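# Set a bread packet from the tray on each plate

## Task

Take bread packets from the tray and put exactly one on each plate, lying flat. The two remaining packets must still be on the tray. The tray, the basket and the plates should stay roughly where they started, with the basket still standing upright. At the end, neither arm may be in contact with anything on the table.

## Robot and tools

Robot: two arms, left_arm and right_arm, each ending in a parallel two-finger gripper with a wrist camera. The fingers point along the gripper's +z axis and separate along its y axis. end_effector_position is the point between the finger pads, roughly 1 cm short of the tips. Calibrated bases in the scene frame: left_arm (-0.029, +0.281, +0.041) m, right_arm (-0.048, -0.315, +0.003) m, both nearly unrotated.

Frames: the scene frame has its origin at table height, halfway between the nominal bases. +z is up, +x reaches out over the table, and left_arm sits on the +y side. Camera image sides do not match the arm names. Positions, quaternions (wxyz), velocities and Hand targets in results use the scene frame. Offsets you send are expressed along the current Hand target's own axes. Reported poses can be a few centimetres off, more so at long reach.

Row layout: every motion argument uses rows of 14 numbers, each between -1 and 1, and both arms always appear. The order is left_arm dx, dy, dz, rx, ry, rz, opening, then the same seven for right_arm. dx to rz are offsets from that arm's Hand target, not absolute poses. 1.0 equals 0.6 m of translation or 180 degrees of rotation. rx, ry and rz together form one rotation vector. The opening is absolute: +1 is fully open (0.094 m) and -1 is closed. Six zeros for an arm re-requests its current Hand target. To leave a gripper unchanged, resend its present opening, because 0 means half open.

execute_actions(actions, cameras): actions is a list of actions. Each action is a table of at most 15 rows, and each row lasts one 1/30 s step. A table with fewer rows keeps repeating its last row until 15 steps are done. Every row in an action counts from the Hand target at the start of that action. Each new action or call starts from the Hand target as it stands then, so sending the same offset twice moves the arm twice. An empty list only returns state and images.

move(target, speed, blend, opening_speed, blocking, cameras): drives each gripper along a straight line toward its offset. target is either one 14-number row or a list of up to 15 rows. All rows in the list are offsets from the same starting Hand targets. speed is in m/s, from 0.002 to 2.9 with a default of 0.25; rotation is capped at twice that number in rad/s. A list may give one speed per target. blend, in metres, rounds the corners between list targets. opening_speed is on the -1..1 scale per second and must be at least 0.2; use a low value to close gently on the soft packets. With blocking=false the call returns after about 0.5 s while the motion carries on. A path takes at least 0.5 s and at most 10 s. Paths do not avoid obstacles or the other arm. Keep paths away from an arm's own base, because passing near it can flip the shoulder posture. The result adds a move: line that reports the ending (done, off_target, moving, held, fault) and any limits (paced means the commanded pose was clipped; held means a check withheld steps). An arm the line does not name reached within 10 mm and 2 degrees of its target. Reaching the target does not prove there was no contact.

wait(seconds 0-10): lets time pass while both arms hold their commands. stop(): brakes a running move. zoom_image(camera, region=[x0,y0,x1,y1]): gives a closer look at part of the latest image, up to 504x504 px. read_manual(section="licences") returns licence text only. finished_scene(scene, 1-3) ends the scene and cannot be undone.

Cameras: cam_head_left, cam_head_right, cam_left_wrist, cam_right_wrist, each 672x504. The cameras argument picks which ones to return; [] returns none, and an unknown name makes the call invalid. Calibration (K, distortion, world-to-camera) is supplied but may be slightly off. A wrist camera's image can lag while its arm is moving.

Result lines: Hand target is the last commanded pose after clipping. The controller limits commanded orientation to within 40 degrees of the measured one at each step. Friction and weight can leave the gripper a centimetre or more short of target without any contact. Re-sending, or adding the missing distance as an offset, closes the gap; waiting does not. Tool commands shows each gripper's current command. grip_measured shows the measured opening on the command scale and reads slightly wide when empty. The last Joint positions entry is the opening in metres. Joint velocities reading "within noise" means the arm is at rest. Joint torques include the arm's own weight, and joints 1-3 wrap at ±28 N m. Step readings list positions at some control steps, for execute_actions only. A MOTOR HOT line appears at 75 °C. At 90 °C an OVER-TEMPERATURE FAULT folds that arm, and it stays idle. Heat builds from holding loads, staying stretched out, or pushing toward an unreachable pose.

Avoid: dropping packets, releasing them while they are still moving, fast impacts, and pressing hard into objects. A farther overshoot past the contact and a faster move both press harder. To end a push, command the target back past the gripper. Avoid bringing the arms or grippers together; closing on the other arm's fingers counts as pressing the arms together. Nothing may fall or be left off the table. A wrist camera cable resting on an object counts as touching it. Any arm stop can cost. Loose objects may occasionally be nudged by the simulation.

Each tool is called as a command line: name --argument value for each argument, lists and objects as JSON in quotes; but a table of rows of numbers goes row by row, as --pt "numbers of a row", without its own name.

## Session

execute_actions --actions '[]'

Scene clock: 0.00 s.
left_arm: end_effector_position=(+0.1825, +0.0569, +0.2732) grip_measured=+1.000 end_effector_quat_wxyz=(+0.565, +0.146, +0.725, -0.364) | right_arm: end_effector_position=(+0.2084, -0.1957, +0.1658) grip_measured=+1.000 end_effector_quat_wxyz=(+0.580, -0.057, +0.764, +0.277)
Joint positions: left_arm=[-0.898 0.652 0.319 0.237 -0.109 -0.384 0.094] | right_arm=[0.233 0.529 0.106 0.244 -0.225 0.33 0.094]
Joint velocities: within noise
Joint torques (N m): no reading
Heat: left arm: 28 °C; right arm: 30 °C.
Hand target: left_arm +0.1825, +0.0569, +0.2839; +0.574, +0.144, +0.716, -0.370 | right_arm +0.2078, -0.1959, +0.1661; +0.579, -0.058, +0.765, +0.276
Tool commands: left_gripper/opening=+1.0 right_gripper/opening=+1.0
camera_calibration:
cam_left_wrist: T_world_to_cam=[[-0.601912, -0.708112, 0.36916, 0.051263], [-0.600326, 0.0963941, -0.793925, 0.361037], [0.526603, -0.69949, -0.483119, 0.166568], [0, 0, 0, 1]] pos_world=[0.15988, 0.118011, 0.348184]
cam_right_wrist: T_world_to_cam=[[0.422858, -0.834738, -0.352708, -0.191305], [-0.651562, -0.00955605, -0.758535, 0.296642], [0.629808, 0.550564, -0.547925, 0.155997], [0, 0, 0, 1]] pos_world=[0.175928, -0.242741, 0.243013]

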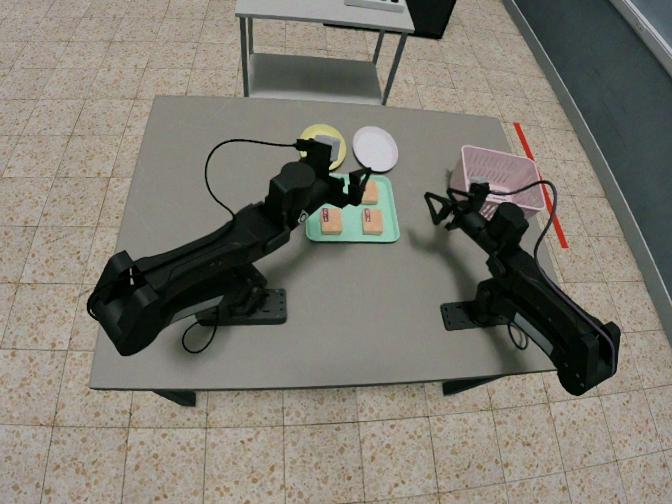

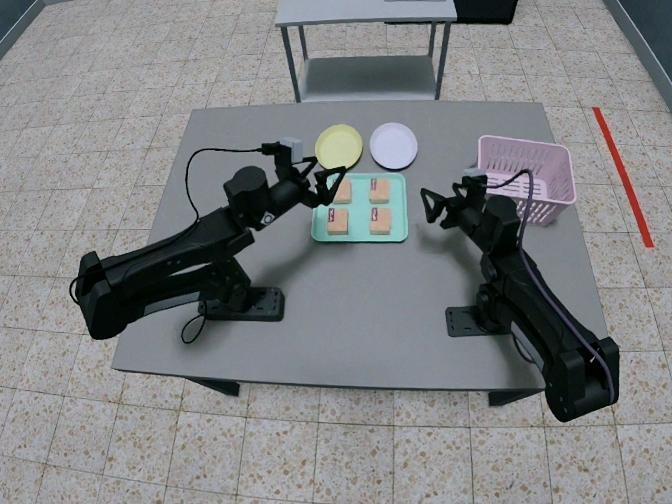

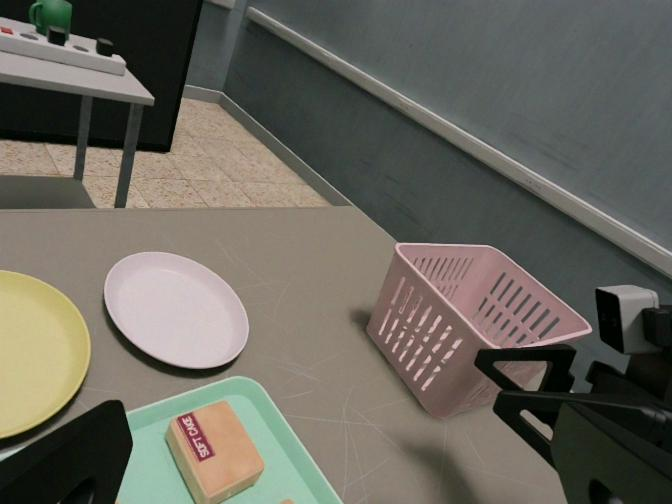

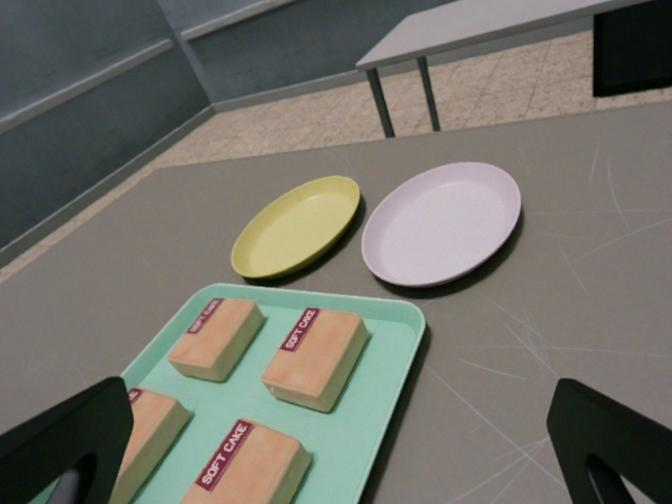

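move --target '[0.1978,0.2395,0.1567,-0.2656,0.2484,-0.0291,0.7,-0.005,-0.0483,0.174,0.1862,0.2389,-0.0102,0.7]' --speed 0.35 --cameras '["cam_left_wrist","cam_right_wrist"]'

Scene clock: 29.87 s.
left_arm: end_effector_position=(+0.2947, +0.0668, +0.1066) grip_measured=+0.702 end_effector_quat_wxyz=(+0.246, +0.009, +0.969, -0.001) | right_arm: end_effector_position=(+0.3076, -0.1707, +0.1419) grip_measured=+0.701 end_effector_quat_wxyz=(+0.265, -0.001, +0.964, +0.009)
Joint positions: left_arm=[-0.75 1.72 1.104 -0.567 -0.32 -0.651 0.08] | right_arm=[0.429 1.559 1.204 -0.725 0.225 0.427 0.08]
Joint velocities: within noise
Joint torques (N m): left_arm=[0.27 -6.48 9.17 0.65 -0.32 -0.06] | right_arm=[0.51 -6.2 9.18 0.85 0.24 0.1]
Heat: left arm: 32 °C; right arm: 33 °C.
Hand target: left_arm +0.3047, +0.0639, +0.1148; +0.258, +0.000, +0.966, +0.000 | right_arm +0.3098, -0.1700, +0.1403; +0.259, +0.001, +0.966, +0.000
Off the commanded pose: left_arm 0.013 m, 2 deg | right_arm 0.003 m, 1 deg.
move: off_target (left_arm)
camera_calibration:
cam_left_wrist: T_world_to_cam=[[0.00314454, -0.999759, -0.0217067, 0.0701405], [-0.998004, -0.00176852, -0.0631221, 0.341036], [0.0630685, 0.0218619, -0.99777, 0.177194], [0, 0, 0, 1]] pos_world=[0.32896, 0.066853, 0.199848]
cam_right_wrist: T_world_to_cam=[[0.0209822, -0.999448, -0.025748, -0.171604], [-0.995645, -0.0185486, -0.091361, 0.353158], [0.090833, 0.0275529, -0.995485, 0.206626], [0, 0, 0, 1]] pos_world=[0.336453, -0.170652, 0.23354]
Images, in order (width x height): cam_left_wrist 672x504, cam_right_wrist 672x504.

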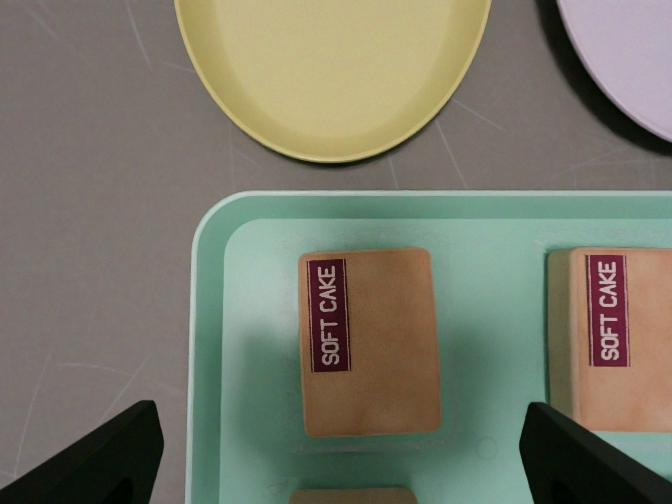

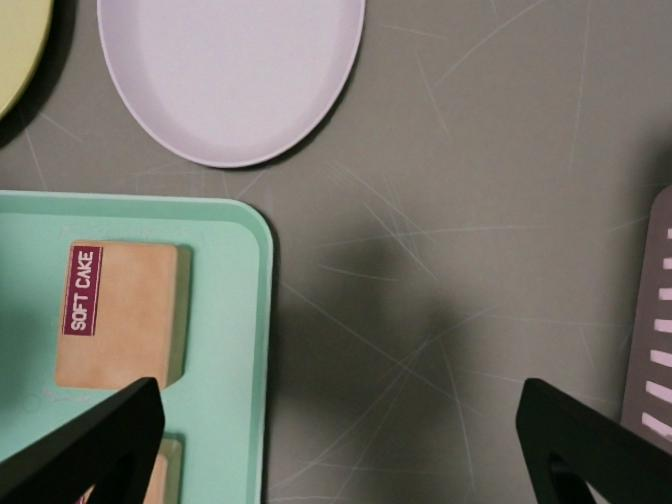

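move --target '[0.0881,-0.0067,0.1493,-0.0069,0,-0.012,0.7,0,0,0,0,0,0,0.7]' --speed 0.15 --cameras '["cam_left_wrist"]'

Scene clock: 42.37 s.
left_arm: end_effector_position=(+0.3051, +0.0567, +0.0181) grip_measured=+0.702 end_effector_quat_wxyz=(+0.257, -0.019, +0.966, -0.004) | right_arm: end_effector_position=(+0.3076, -0.1708, +0.1420) grip_measured=+0.701 end_effector_quat_wxyz=(+0.265, -0.001, +0.964, +0.009)
Joint positions: left_arm=[-0.762 1.95 0.983 -0.208 -0.344 -0.713 0.08] | right_arm=[0.429 1.559 1.205 -0.726 0.225 0.427 0.08]
Joint velocities: within noise
Joint torques (N m): left_arm=[-0.44 -7.13 4.07 0.88 -0.33 -0.07] | right_arm=[0.51 -6.2 9.17 0.84 0.24 0.1]
Heat: left arm: 32 °C; right arm: 34 °C.
Hand target: left_arm +0.3037, +0.0596, +0.0108; +0.258, -0.021, +0.966, +0.005 | right_arm +0.3099, -0.1700, +0.1404; +0.259, +0.001, +0.966, +0.000
Off the commanded pose: left_arm 0.008 m, 1 deg | right_arm 0.003 m, 1 deg.
move: done
camera_calibration:
cam_left_wrist: T_world_to_cam=[[0.0555787, -0.998454, -0.00120687, 0.0415901], [-0.994906, -0.0552793, -0.0843007, 0.348342], [0.0841036, 0.00588605, -0.99644, 0.0829153], [0, 0, 0, 1]] pos_world=[0.337282, 0.0602939, 0.112036]
Images, in order (width x height): cam_left_wrist 672x504.

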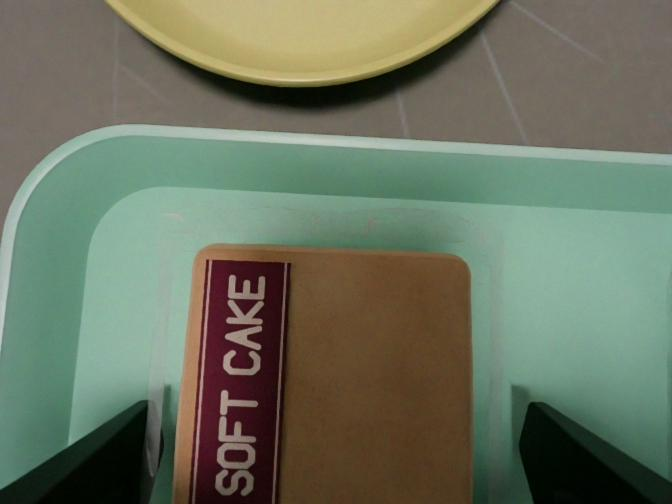

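move --pt "0 0.0083 0 0 0 0 0.7 0 0 0 0 0 0 0.7" --pt "0 0.0083 0 0 0 0 0.18 0 0 0 0 0 0 0.7" --pt "-0.0667 0.0083 -0.1155 0 0 0 0.18 0 0 0 0 0 0 0.7" --pt "-0.314 0.0038 0.0273 0 0 0 0.18 0.0229 0.1883 0.083 0.0083 0 0.0144 0.7" --pt "-0.2565 0.0038 0.127 0 0 0 0.18 0.0229 0.1883 0.083 0.0083 0 0.0144 0.7" --speed '[0.1,0.1,0.15,0.2,0.1]' --blend '[0,0,0.03,0.02,0]' --opening_speed 0.6 --cameras '["cam_left_wrist","cam_right_wrist"]'

Scene clock: 76.10 s.
left_arm: end_effector_position=(+0.4746, +0.0705, +0.0291) grip_measured=+0.190 end_effector_quat_wxyz=(+0.258, -0.025, +0.966, +0.005) | right_arm: end_effector_position=(+0.3182, -0.0582, +0.0952) grip_measured=+0.701 end_effector_quat_wxyz=(+0.258, +0.022, +0.966, +0.003)
Joint positions: left_arm=[-0.498 2.348 1.692 -0.452 -0.253 -0.472 0.056] | right_arm=[0.688 1.905 1.437 -0.708 0.35 0.72 0.08]
Joint velocities: within noise
Joint torques (N m): left_arm=[-0.16 -11.37 5.46 1.02 -0.12 0.08] | right_arm=[0.16 -9.32 8.84 0.83 0.33 0.1]
Heat: left arm: 30 °C; right arm: 35 °C.
Hand target: left_arm +0.4748, +0.0694, +0.0217; +0.258, -0.021, +0.966, +0.005 | right_arm +0.3231, -0.0570, +0.0903; +0.259, +0.026, +0.965, -0.007
Off the commanded pose: left_arm 0.008 m, 0 deg | right_arm 0.007 m, 1 deg.
move: done
camera_calibration:
cam_left_wrist: T_world_to_cam=[[0.0717196, -0.997316, -0.0147248, 0.0386361], [-0.993576, -0.0701394, -0.0888099, 0.519097], [0.0875388, 0.0209996, -0.99594, 0.0767731], [0, 0, 0, 1]] pos_world=[0.506271, 0.0733294, 0.123131]
cam_right_wrist: T_world_to_cam=[[-0.0269923, -0.999295, -0.0260759, -0.0453493], [-0.996606, 0.0289307, -0.0770684, 0.363176], [0.0777685, 0.0239072, -0.996685, 0.160064], [0, 0, 0, 1]] pos_world=[0.348271, -0.059651, 0.18634]
Images, in order (width x height): cam_left_wrist 672x504, cam_right_wrist 672x504.

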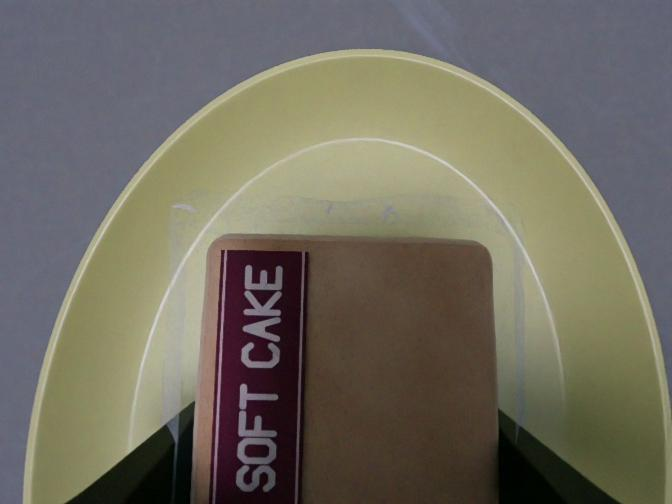

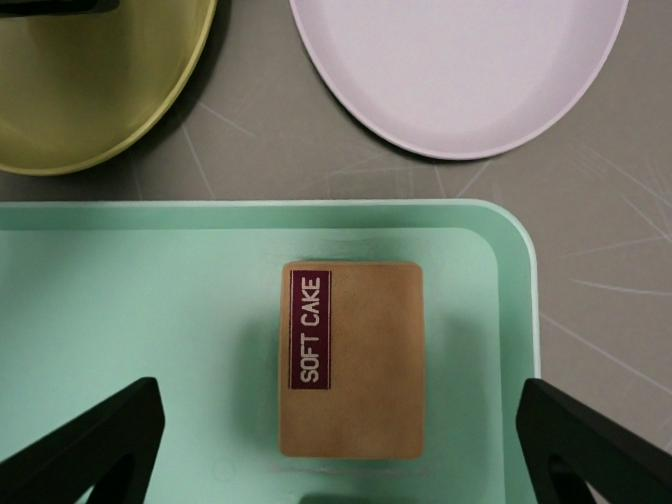

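move --target '[0.01,0,0.0173,0,0,0,0.18,0.0853,-0.0123,0.1258,0,0,0,0.7]' --speed 0.12 --cameras '["cam_left_wrist","cam_right_wrist"]'

Scene clock: 98.17 s.
left_arm: end_effector_position=(+0.4765, +0.0694, +0.0214) grip_measured=+0.190 end_effector_quat_wxyz=(+0.263, -0.026, +0.965, +0.002) | right_arm: end_effector_position=(+0.3187, -0.0583, +0.0172) grip_measured=+0.701 end_effector_quat_wxyz=(+0.267, +0.024, +0.963, +0.009)
Joint positions: left_arm=[-0.498 2.363 1.681 -0.417 -0.253 -0.472 0.056] | right_arm=[0.689 2.001 1.229 -0.38 0.354 0.721 0.08]
Joint velocities: within noise
Joint torques (N m): left_arm=[-0.17 -10.97 5.09 1.04 -0.12 0.08] | right_arm=[0.01 -9.26 5.22 1.04 0.29 0.09]
Heat: left arm: 32 °C; right arm: 33 °C.
Hand target: left_arm +0.4748, +0.0694, +0.0096; +0.258, -0.021, +0.966, +0.005 | right_arm +0.3162, -0.0640, -0.0006; +0.259, +0.026, +0.965, -0.007
Off the commanded pose: left_arm 0.012 m, 1 deg | right_arm 0.019 m, 2 deg.
move: off_target (left_arm, right_arm)
camera_calibration:
cam_left_wrist: T_world_to_cam=[[0.0718698, -0.997369, -0.00948309, 0.0371846], [-0.99276, -0.0706138, -0.0971623, 0.520154], [0.096237, 0.0163975, -0.995223, 0.0652451], [0, 0, 0, 1]] pos_world=[0.507437, 0.072747, 0.115825]
cam_right_wrist: T_world_to_cam=[[-0.0283806, -0.998799, -0.0399266, -0.0468134], [-0.994813, 0.0321254, -0.0965149, 0.357505], [0.0976817, 0.0369803, -0.99453, 0.0767199], [0, 0, 0, 1]] pos_world=[0.346828, -0.0610793, 0.108936]
Images, in order (width x height): cam_left_wrist 672x504, cam_right_wrist 672x504.

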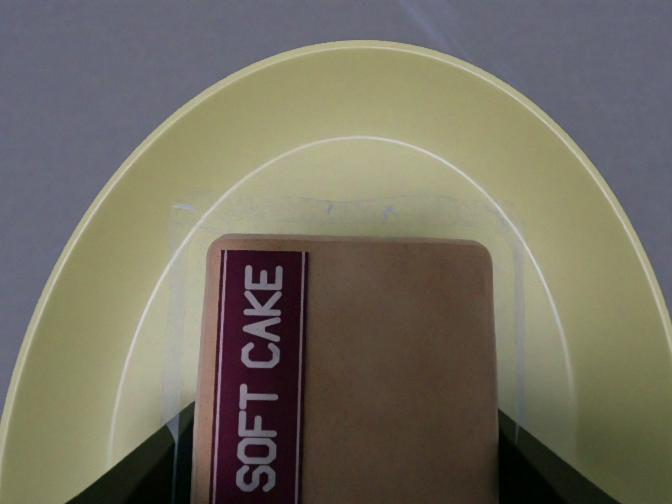

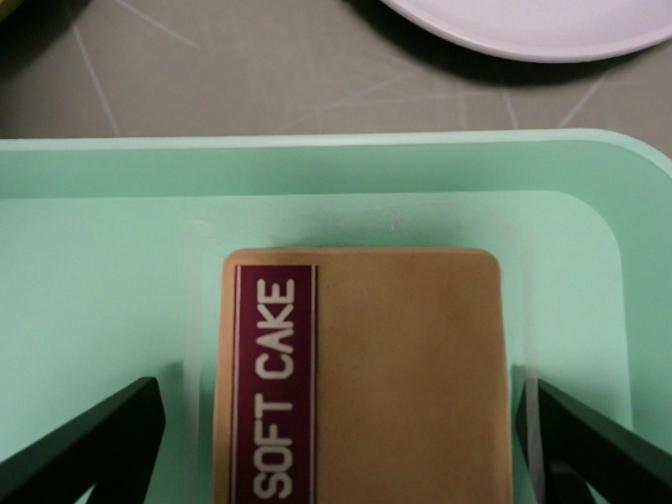

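move --pt "0.005 0 0.0087 0 0 0 0.18 0 -0.01 0 0 0 0 0.7" --pt "0.005 0 0.0087 0 0 0 1 0 -0.01 0 0 0 0 0.22" --pt "-0.0833 0 -0.1443 0 0 0 1 -0.0708 -0.01 -0.1227 0 0 0 0.22" --pt "0.0963 0.1765 -0.2865 0 0 0 1 -0.3211 -0.0618 0.0218 0 0 0 0.22" --pt "0.0963 0.1765 -0.2865 0 0 0 1 -0.2545 -0.0618 0.1373 0 0 0 0.22" --speed '[0.1,0.1,0.12,0.2,0.1]' --blend '[0,0,0.02,0.02,0]' --opening_speed 0.6 --cameras '["cam_left_wrist","cam_right_wrist","cam_head_right"]'

Scene clock: 127.37 s.
left_arm: end_effector_position=(+0.3335, +0.1686, +0.1209) grip_measured=+0.998 end_effector_quat_wxyz=(+0.243, -0.021, +0.970, +0.013) | right_arm: end_effector_position=(+0.4893, -0.1112, +0.0267) grip_measured=+0.251 end_effector_quat_wxyz=(+0.272, +0.031, +0.962, -0.001)
Joint positions: left_arm=[-0.424 1.625 1.054 -0.555 -0.22 -0.399 0.094] | right_arm=[0.377 2.388 1.898 -0.58 0.24 0.437 0.059]
Joint velocities: within noise
Joint torques (N m): left_arm=[0.35 -9.36 5.05 0.95 -0.09 0.08] | right_arm=[0.23 -13.55 6.53 1.17 0.09 -0.01]
Heat: left arm: 33 °C; right arm: 32 °C.
Hand target: left_arm +0.3345, +0.1694, +0.1297; +0.258, -0.021, +0.966, +0.005 | right_arm +0.4874, -0.1102, +0.0046; +0.259, +0.026, +0.965, -0.007
Off the commanded pose: left_arm 0.009 m, 2 deg | right_arm 0.022 m, 2 deg.
move: off_target (right_arm); target 2's new opening was sent with right_arm's hand 0.018 m and 2 deg from that target
camera_calibration:
cam_left_wrist: T_world_to_cam=[[0.0665531, -0.997218, -0.0335645, 0.151976], [-0.996204, -0.0645187, -0.058433, 0.390255], [0.0561049, 0.037326, -0.997727, 0.186568], [0, 0, 0, 1]] pos_world=[0.368191, 0.169768, 0.214049]
cam_right_wrist: T_world_to_cam=[[-0.0465474, -0.998638, -0.0235597, -0.0859395], [-0.993146, 0.0487969, -0.106203, 0.531284], [0.107208, 0.0184547, -0.994065, 0.0647239], [0, 0, 0, 1]] pos_world=[0.516704, -0.112942, 0.118739]
Images, in order (width x height): cam_head_right 672x504, cam_left_wrist 672x504, cam_right_wrist 672x504.

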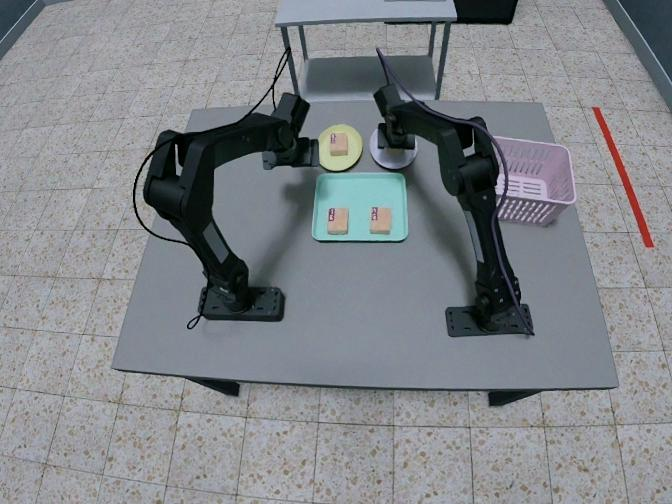

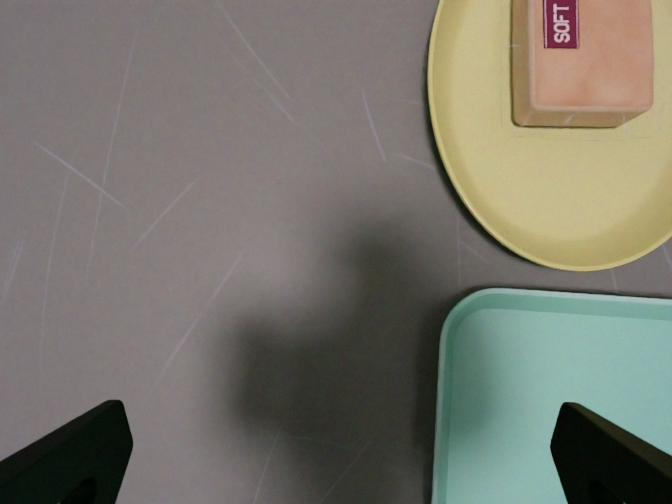

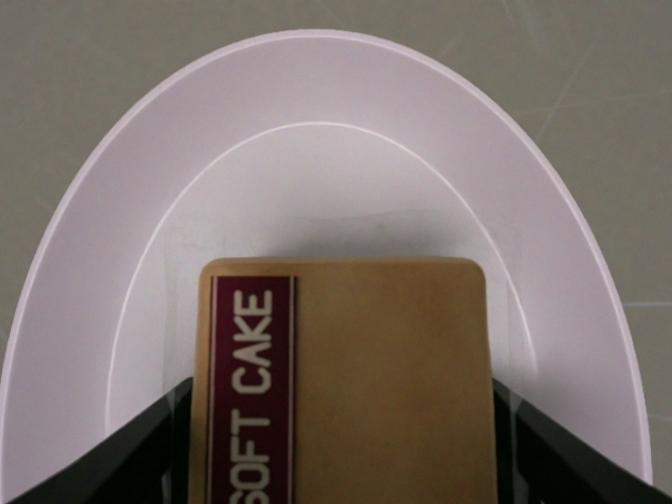

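move --target '[0,0,0,0,0,0,1,0.0133,0.003,0.0231,0,0,0,0.22]' --speed 0.08 --cameras '["cam_right_wrist"]'

Scene clock: 137.43 s.
left_arm: end_effector_position=(+0.3335, +0.1686, +0.1209) grip_measured=+0.998 end_effector_quat_wxyz=(+0.243, -0.021, +0.970, +0.013) | right_arm: end_effector_position=(+0.4925, -0.1097, +0.0163) grip_measured=+0.251 end_effector_quat_wxyz=(+0.277, +0.032, +0.960, +0.001)
Joint positions: left_arm=[-0.424 1.625 1.054 -0.555 -0.22 -0.399 0.094] | right_arm=[0.377 2.406 1.882 -0.534 0.24 0.437 0.059]
Joint velocities: within noise
Joint torques (N m): left_arm=[0.34 -9.36 5.05 0.96 -0.09 0.08] | right_arm=[0.51 -13.09 6.12 1.17 0.1 0.01]
Heat: left arm: 31 °C; right arm: 32 °C.
Hand target: left_arm +0.3344, +0.1694, +0.1297; +0.258, -0.021, +0.966, +0.005 | right_arm +0.4875, -0.1085, -0.0115; +0.259, +0.026, +0.965, -0.007
Off the commanded pose: left_arm 0.009 m, 2 deg | right_arm 0.028 m, 2 deg.
move: off_target (right_arm)
camera_calibration:
cam_right_wrist: T_world_to_cam=[[-0.0462412, -0.998507, -0.0290763, -0.0845333], [-0.991949, 0.0493338, -0.11663, 0.532892], [0.11789, 0.0234491, -0.99275, 0.0493014], [0, 0, 0, 1]] pos_world=[0.518881, -0.111853, 0.108637]
Images, in order (width x height): cam_right_wrist 672x504.

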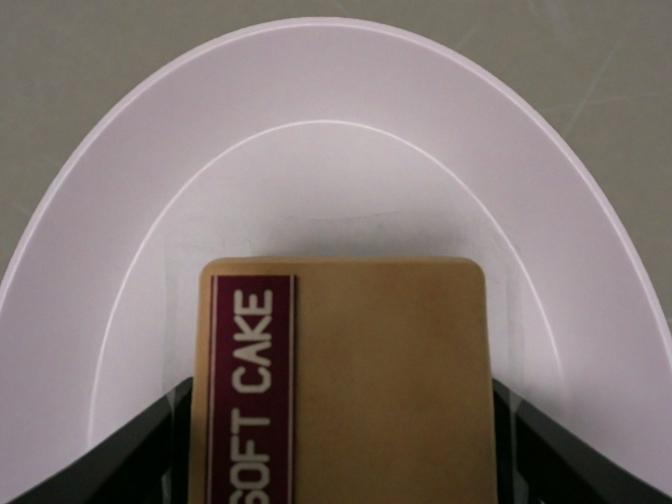

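move --pt "0 0 0 0 0 0 1 -0.0042 0 -0.0072 0 0 0 0.22" --pt "0 0 0 0 0 0 1 -0.0042 0 -0.0072 0 0 0 1" --pt "0 0 0 0 0 0 1 -0.0792 0 -0.1372 0 0 0 1" --pt "0 0 0 0 0 0 1 0.09 -0.162 -0.293 0 0 0 1" --speed '[0.1,0.1,0.12,0.25]' --blend '[0,0,0.02,0]' --opening_speed 0.7 --cameras '["cam_right_wrist","cam_head_right"]'

Scene clock: 149.37 s.
left_arm: end_effector_position=(+0.3335, +0.1685, +0.1209) grip_measured=+0.998 end_effector_quat_wxyz=(+0.243, -0.021, +0.970, +0.012) | right_arm: end_effector_position=(+0.3489, -0.1979, +0.1094) grip_measured=+0.999 end_effector_quat_wxyz=(+0.252, +0.027, +0.967, -0.012)
Joint positions: left_arm=[-0.424 1.625 1.054 -0.555 -0.219 -0.399 0.094] | right_arm=[0.318 1.712 1.249 -0.643 0.214 0.38 0.094]
Joint velocities: within noise
Joint torques (N m): left_arm=[0.35 -9.35 5.05 0.95 -0.09 0.08] | right_arm=[-0.13 -12.1 5.78 1.08 0.06 -0.01]
Heat: left arm: 29 °C; right arm: 33 °C.
Hand target: left_arm +0.3345, +0.1693, +0.1297; +0.258, -0.021, +0.966, +0.005 | right_arm +0.3477, -0.1985, +0.1136; +0.259, +0.026, +0.965, -0.007
Off the commanded pose: left_arm 0.009 m, 2 deg | right_arm 0.004 m, 1 deg.
move: done; target 2's new opening was sent with right_arm's hand 0.024 m and 2 deg from that target
camera_calibration:
cam_right_wrist: T_world_to_cam=[[-0.0442155, -0.999022, -0.000337162, -0.180525], [-0.996951, 0.0441455, -0.0643447, 0.400639], [0.0642967, -0.0025089, -0.997928, 0.17479], [0, 0, 0, 1]] pos_world=[0.380197, -0.197597, 0.200146]
Images, in order (width x height): cam_head_right 672x504, cam_right_wrist 672x504.

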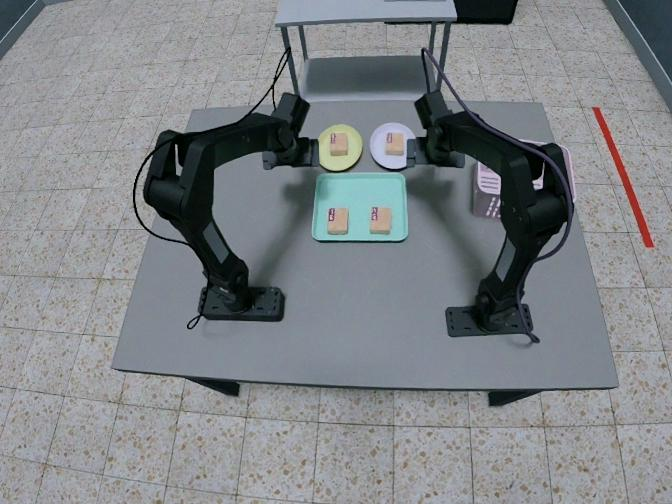

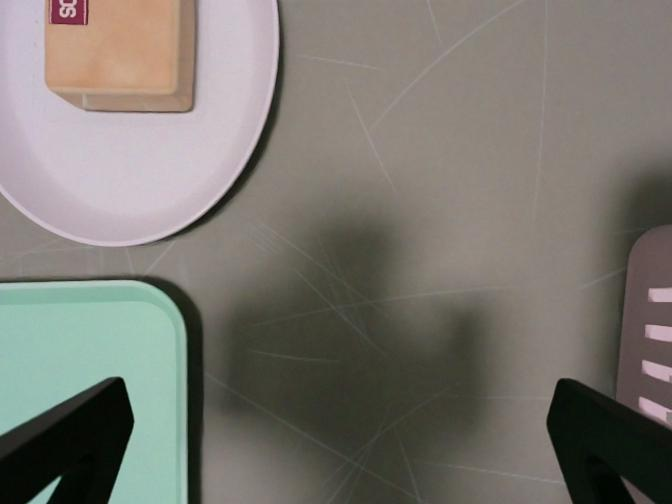

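finished_scene --scene 2

The scene is finished: the task was done.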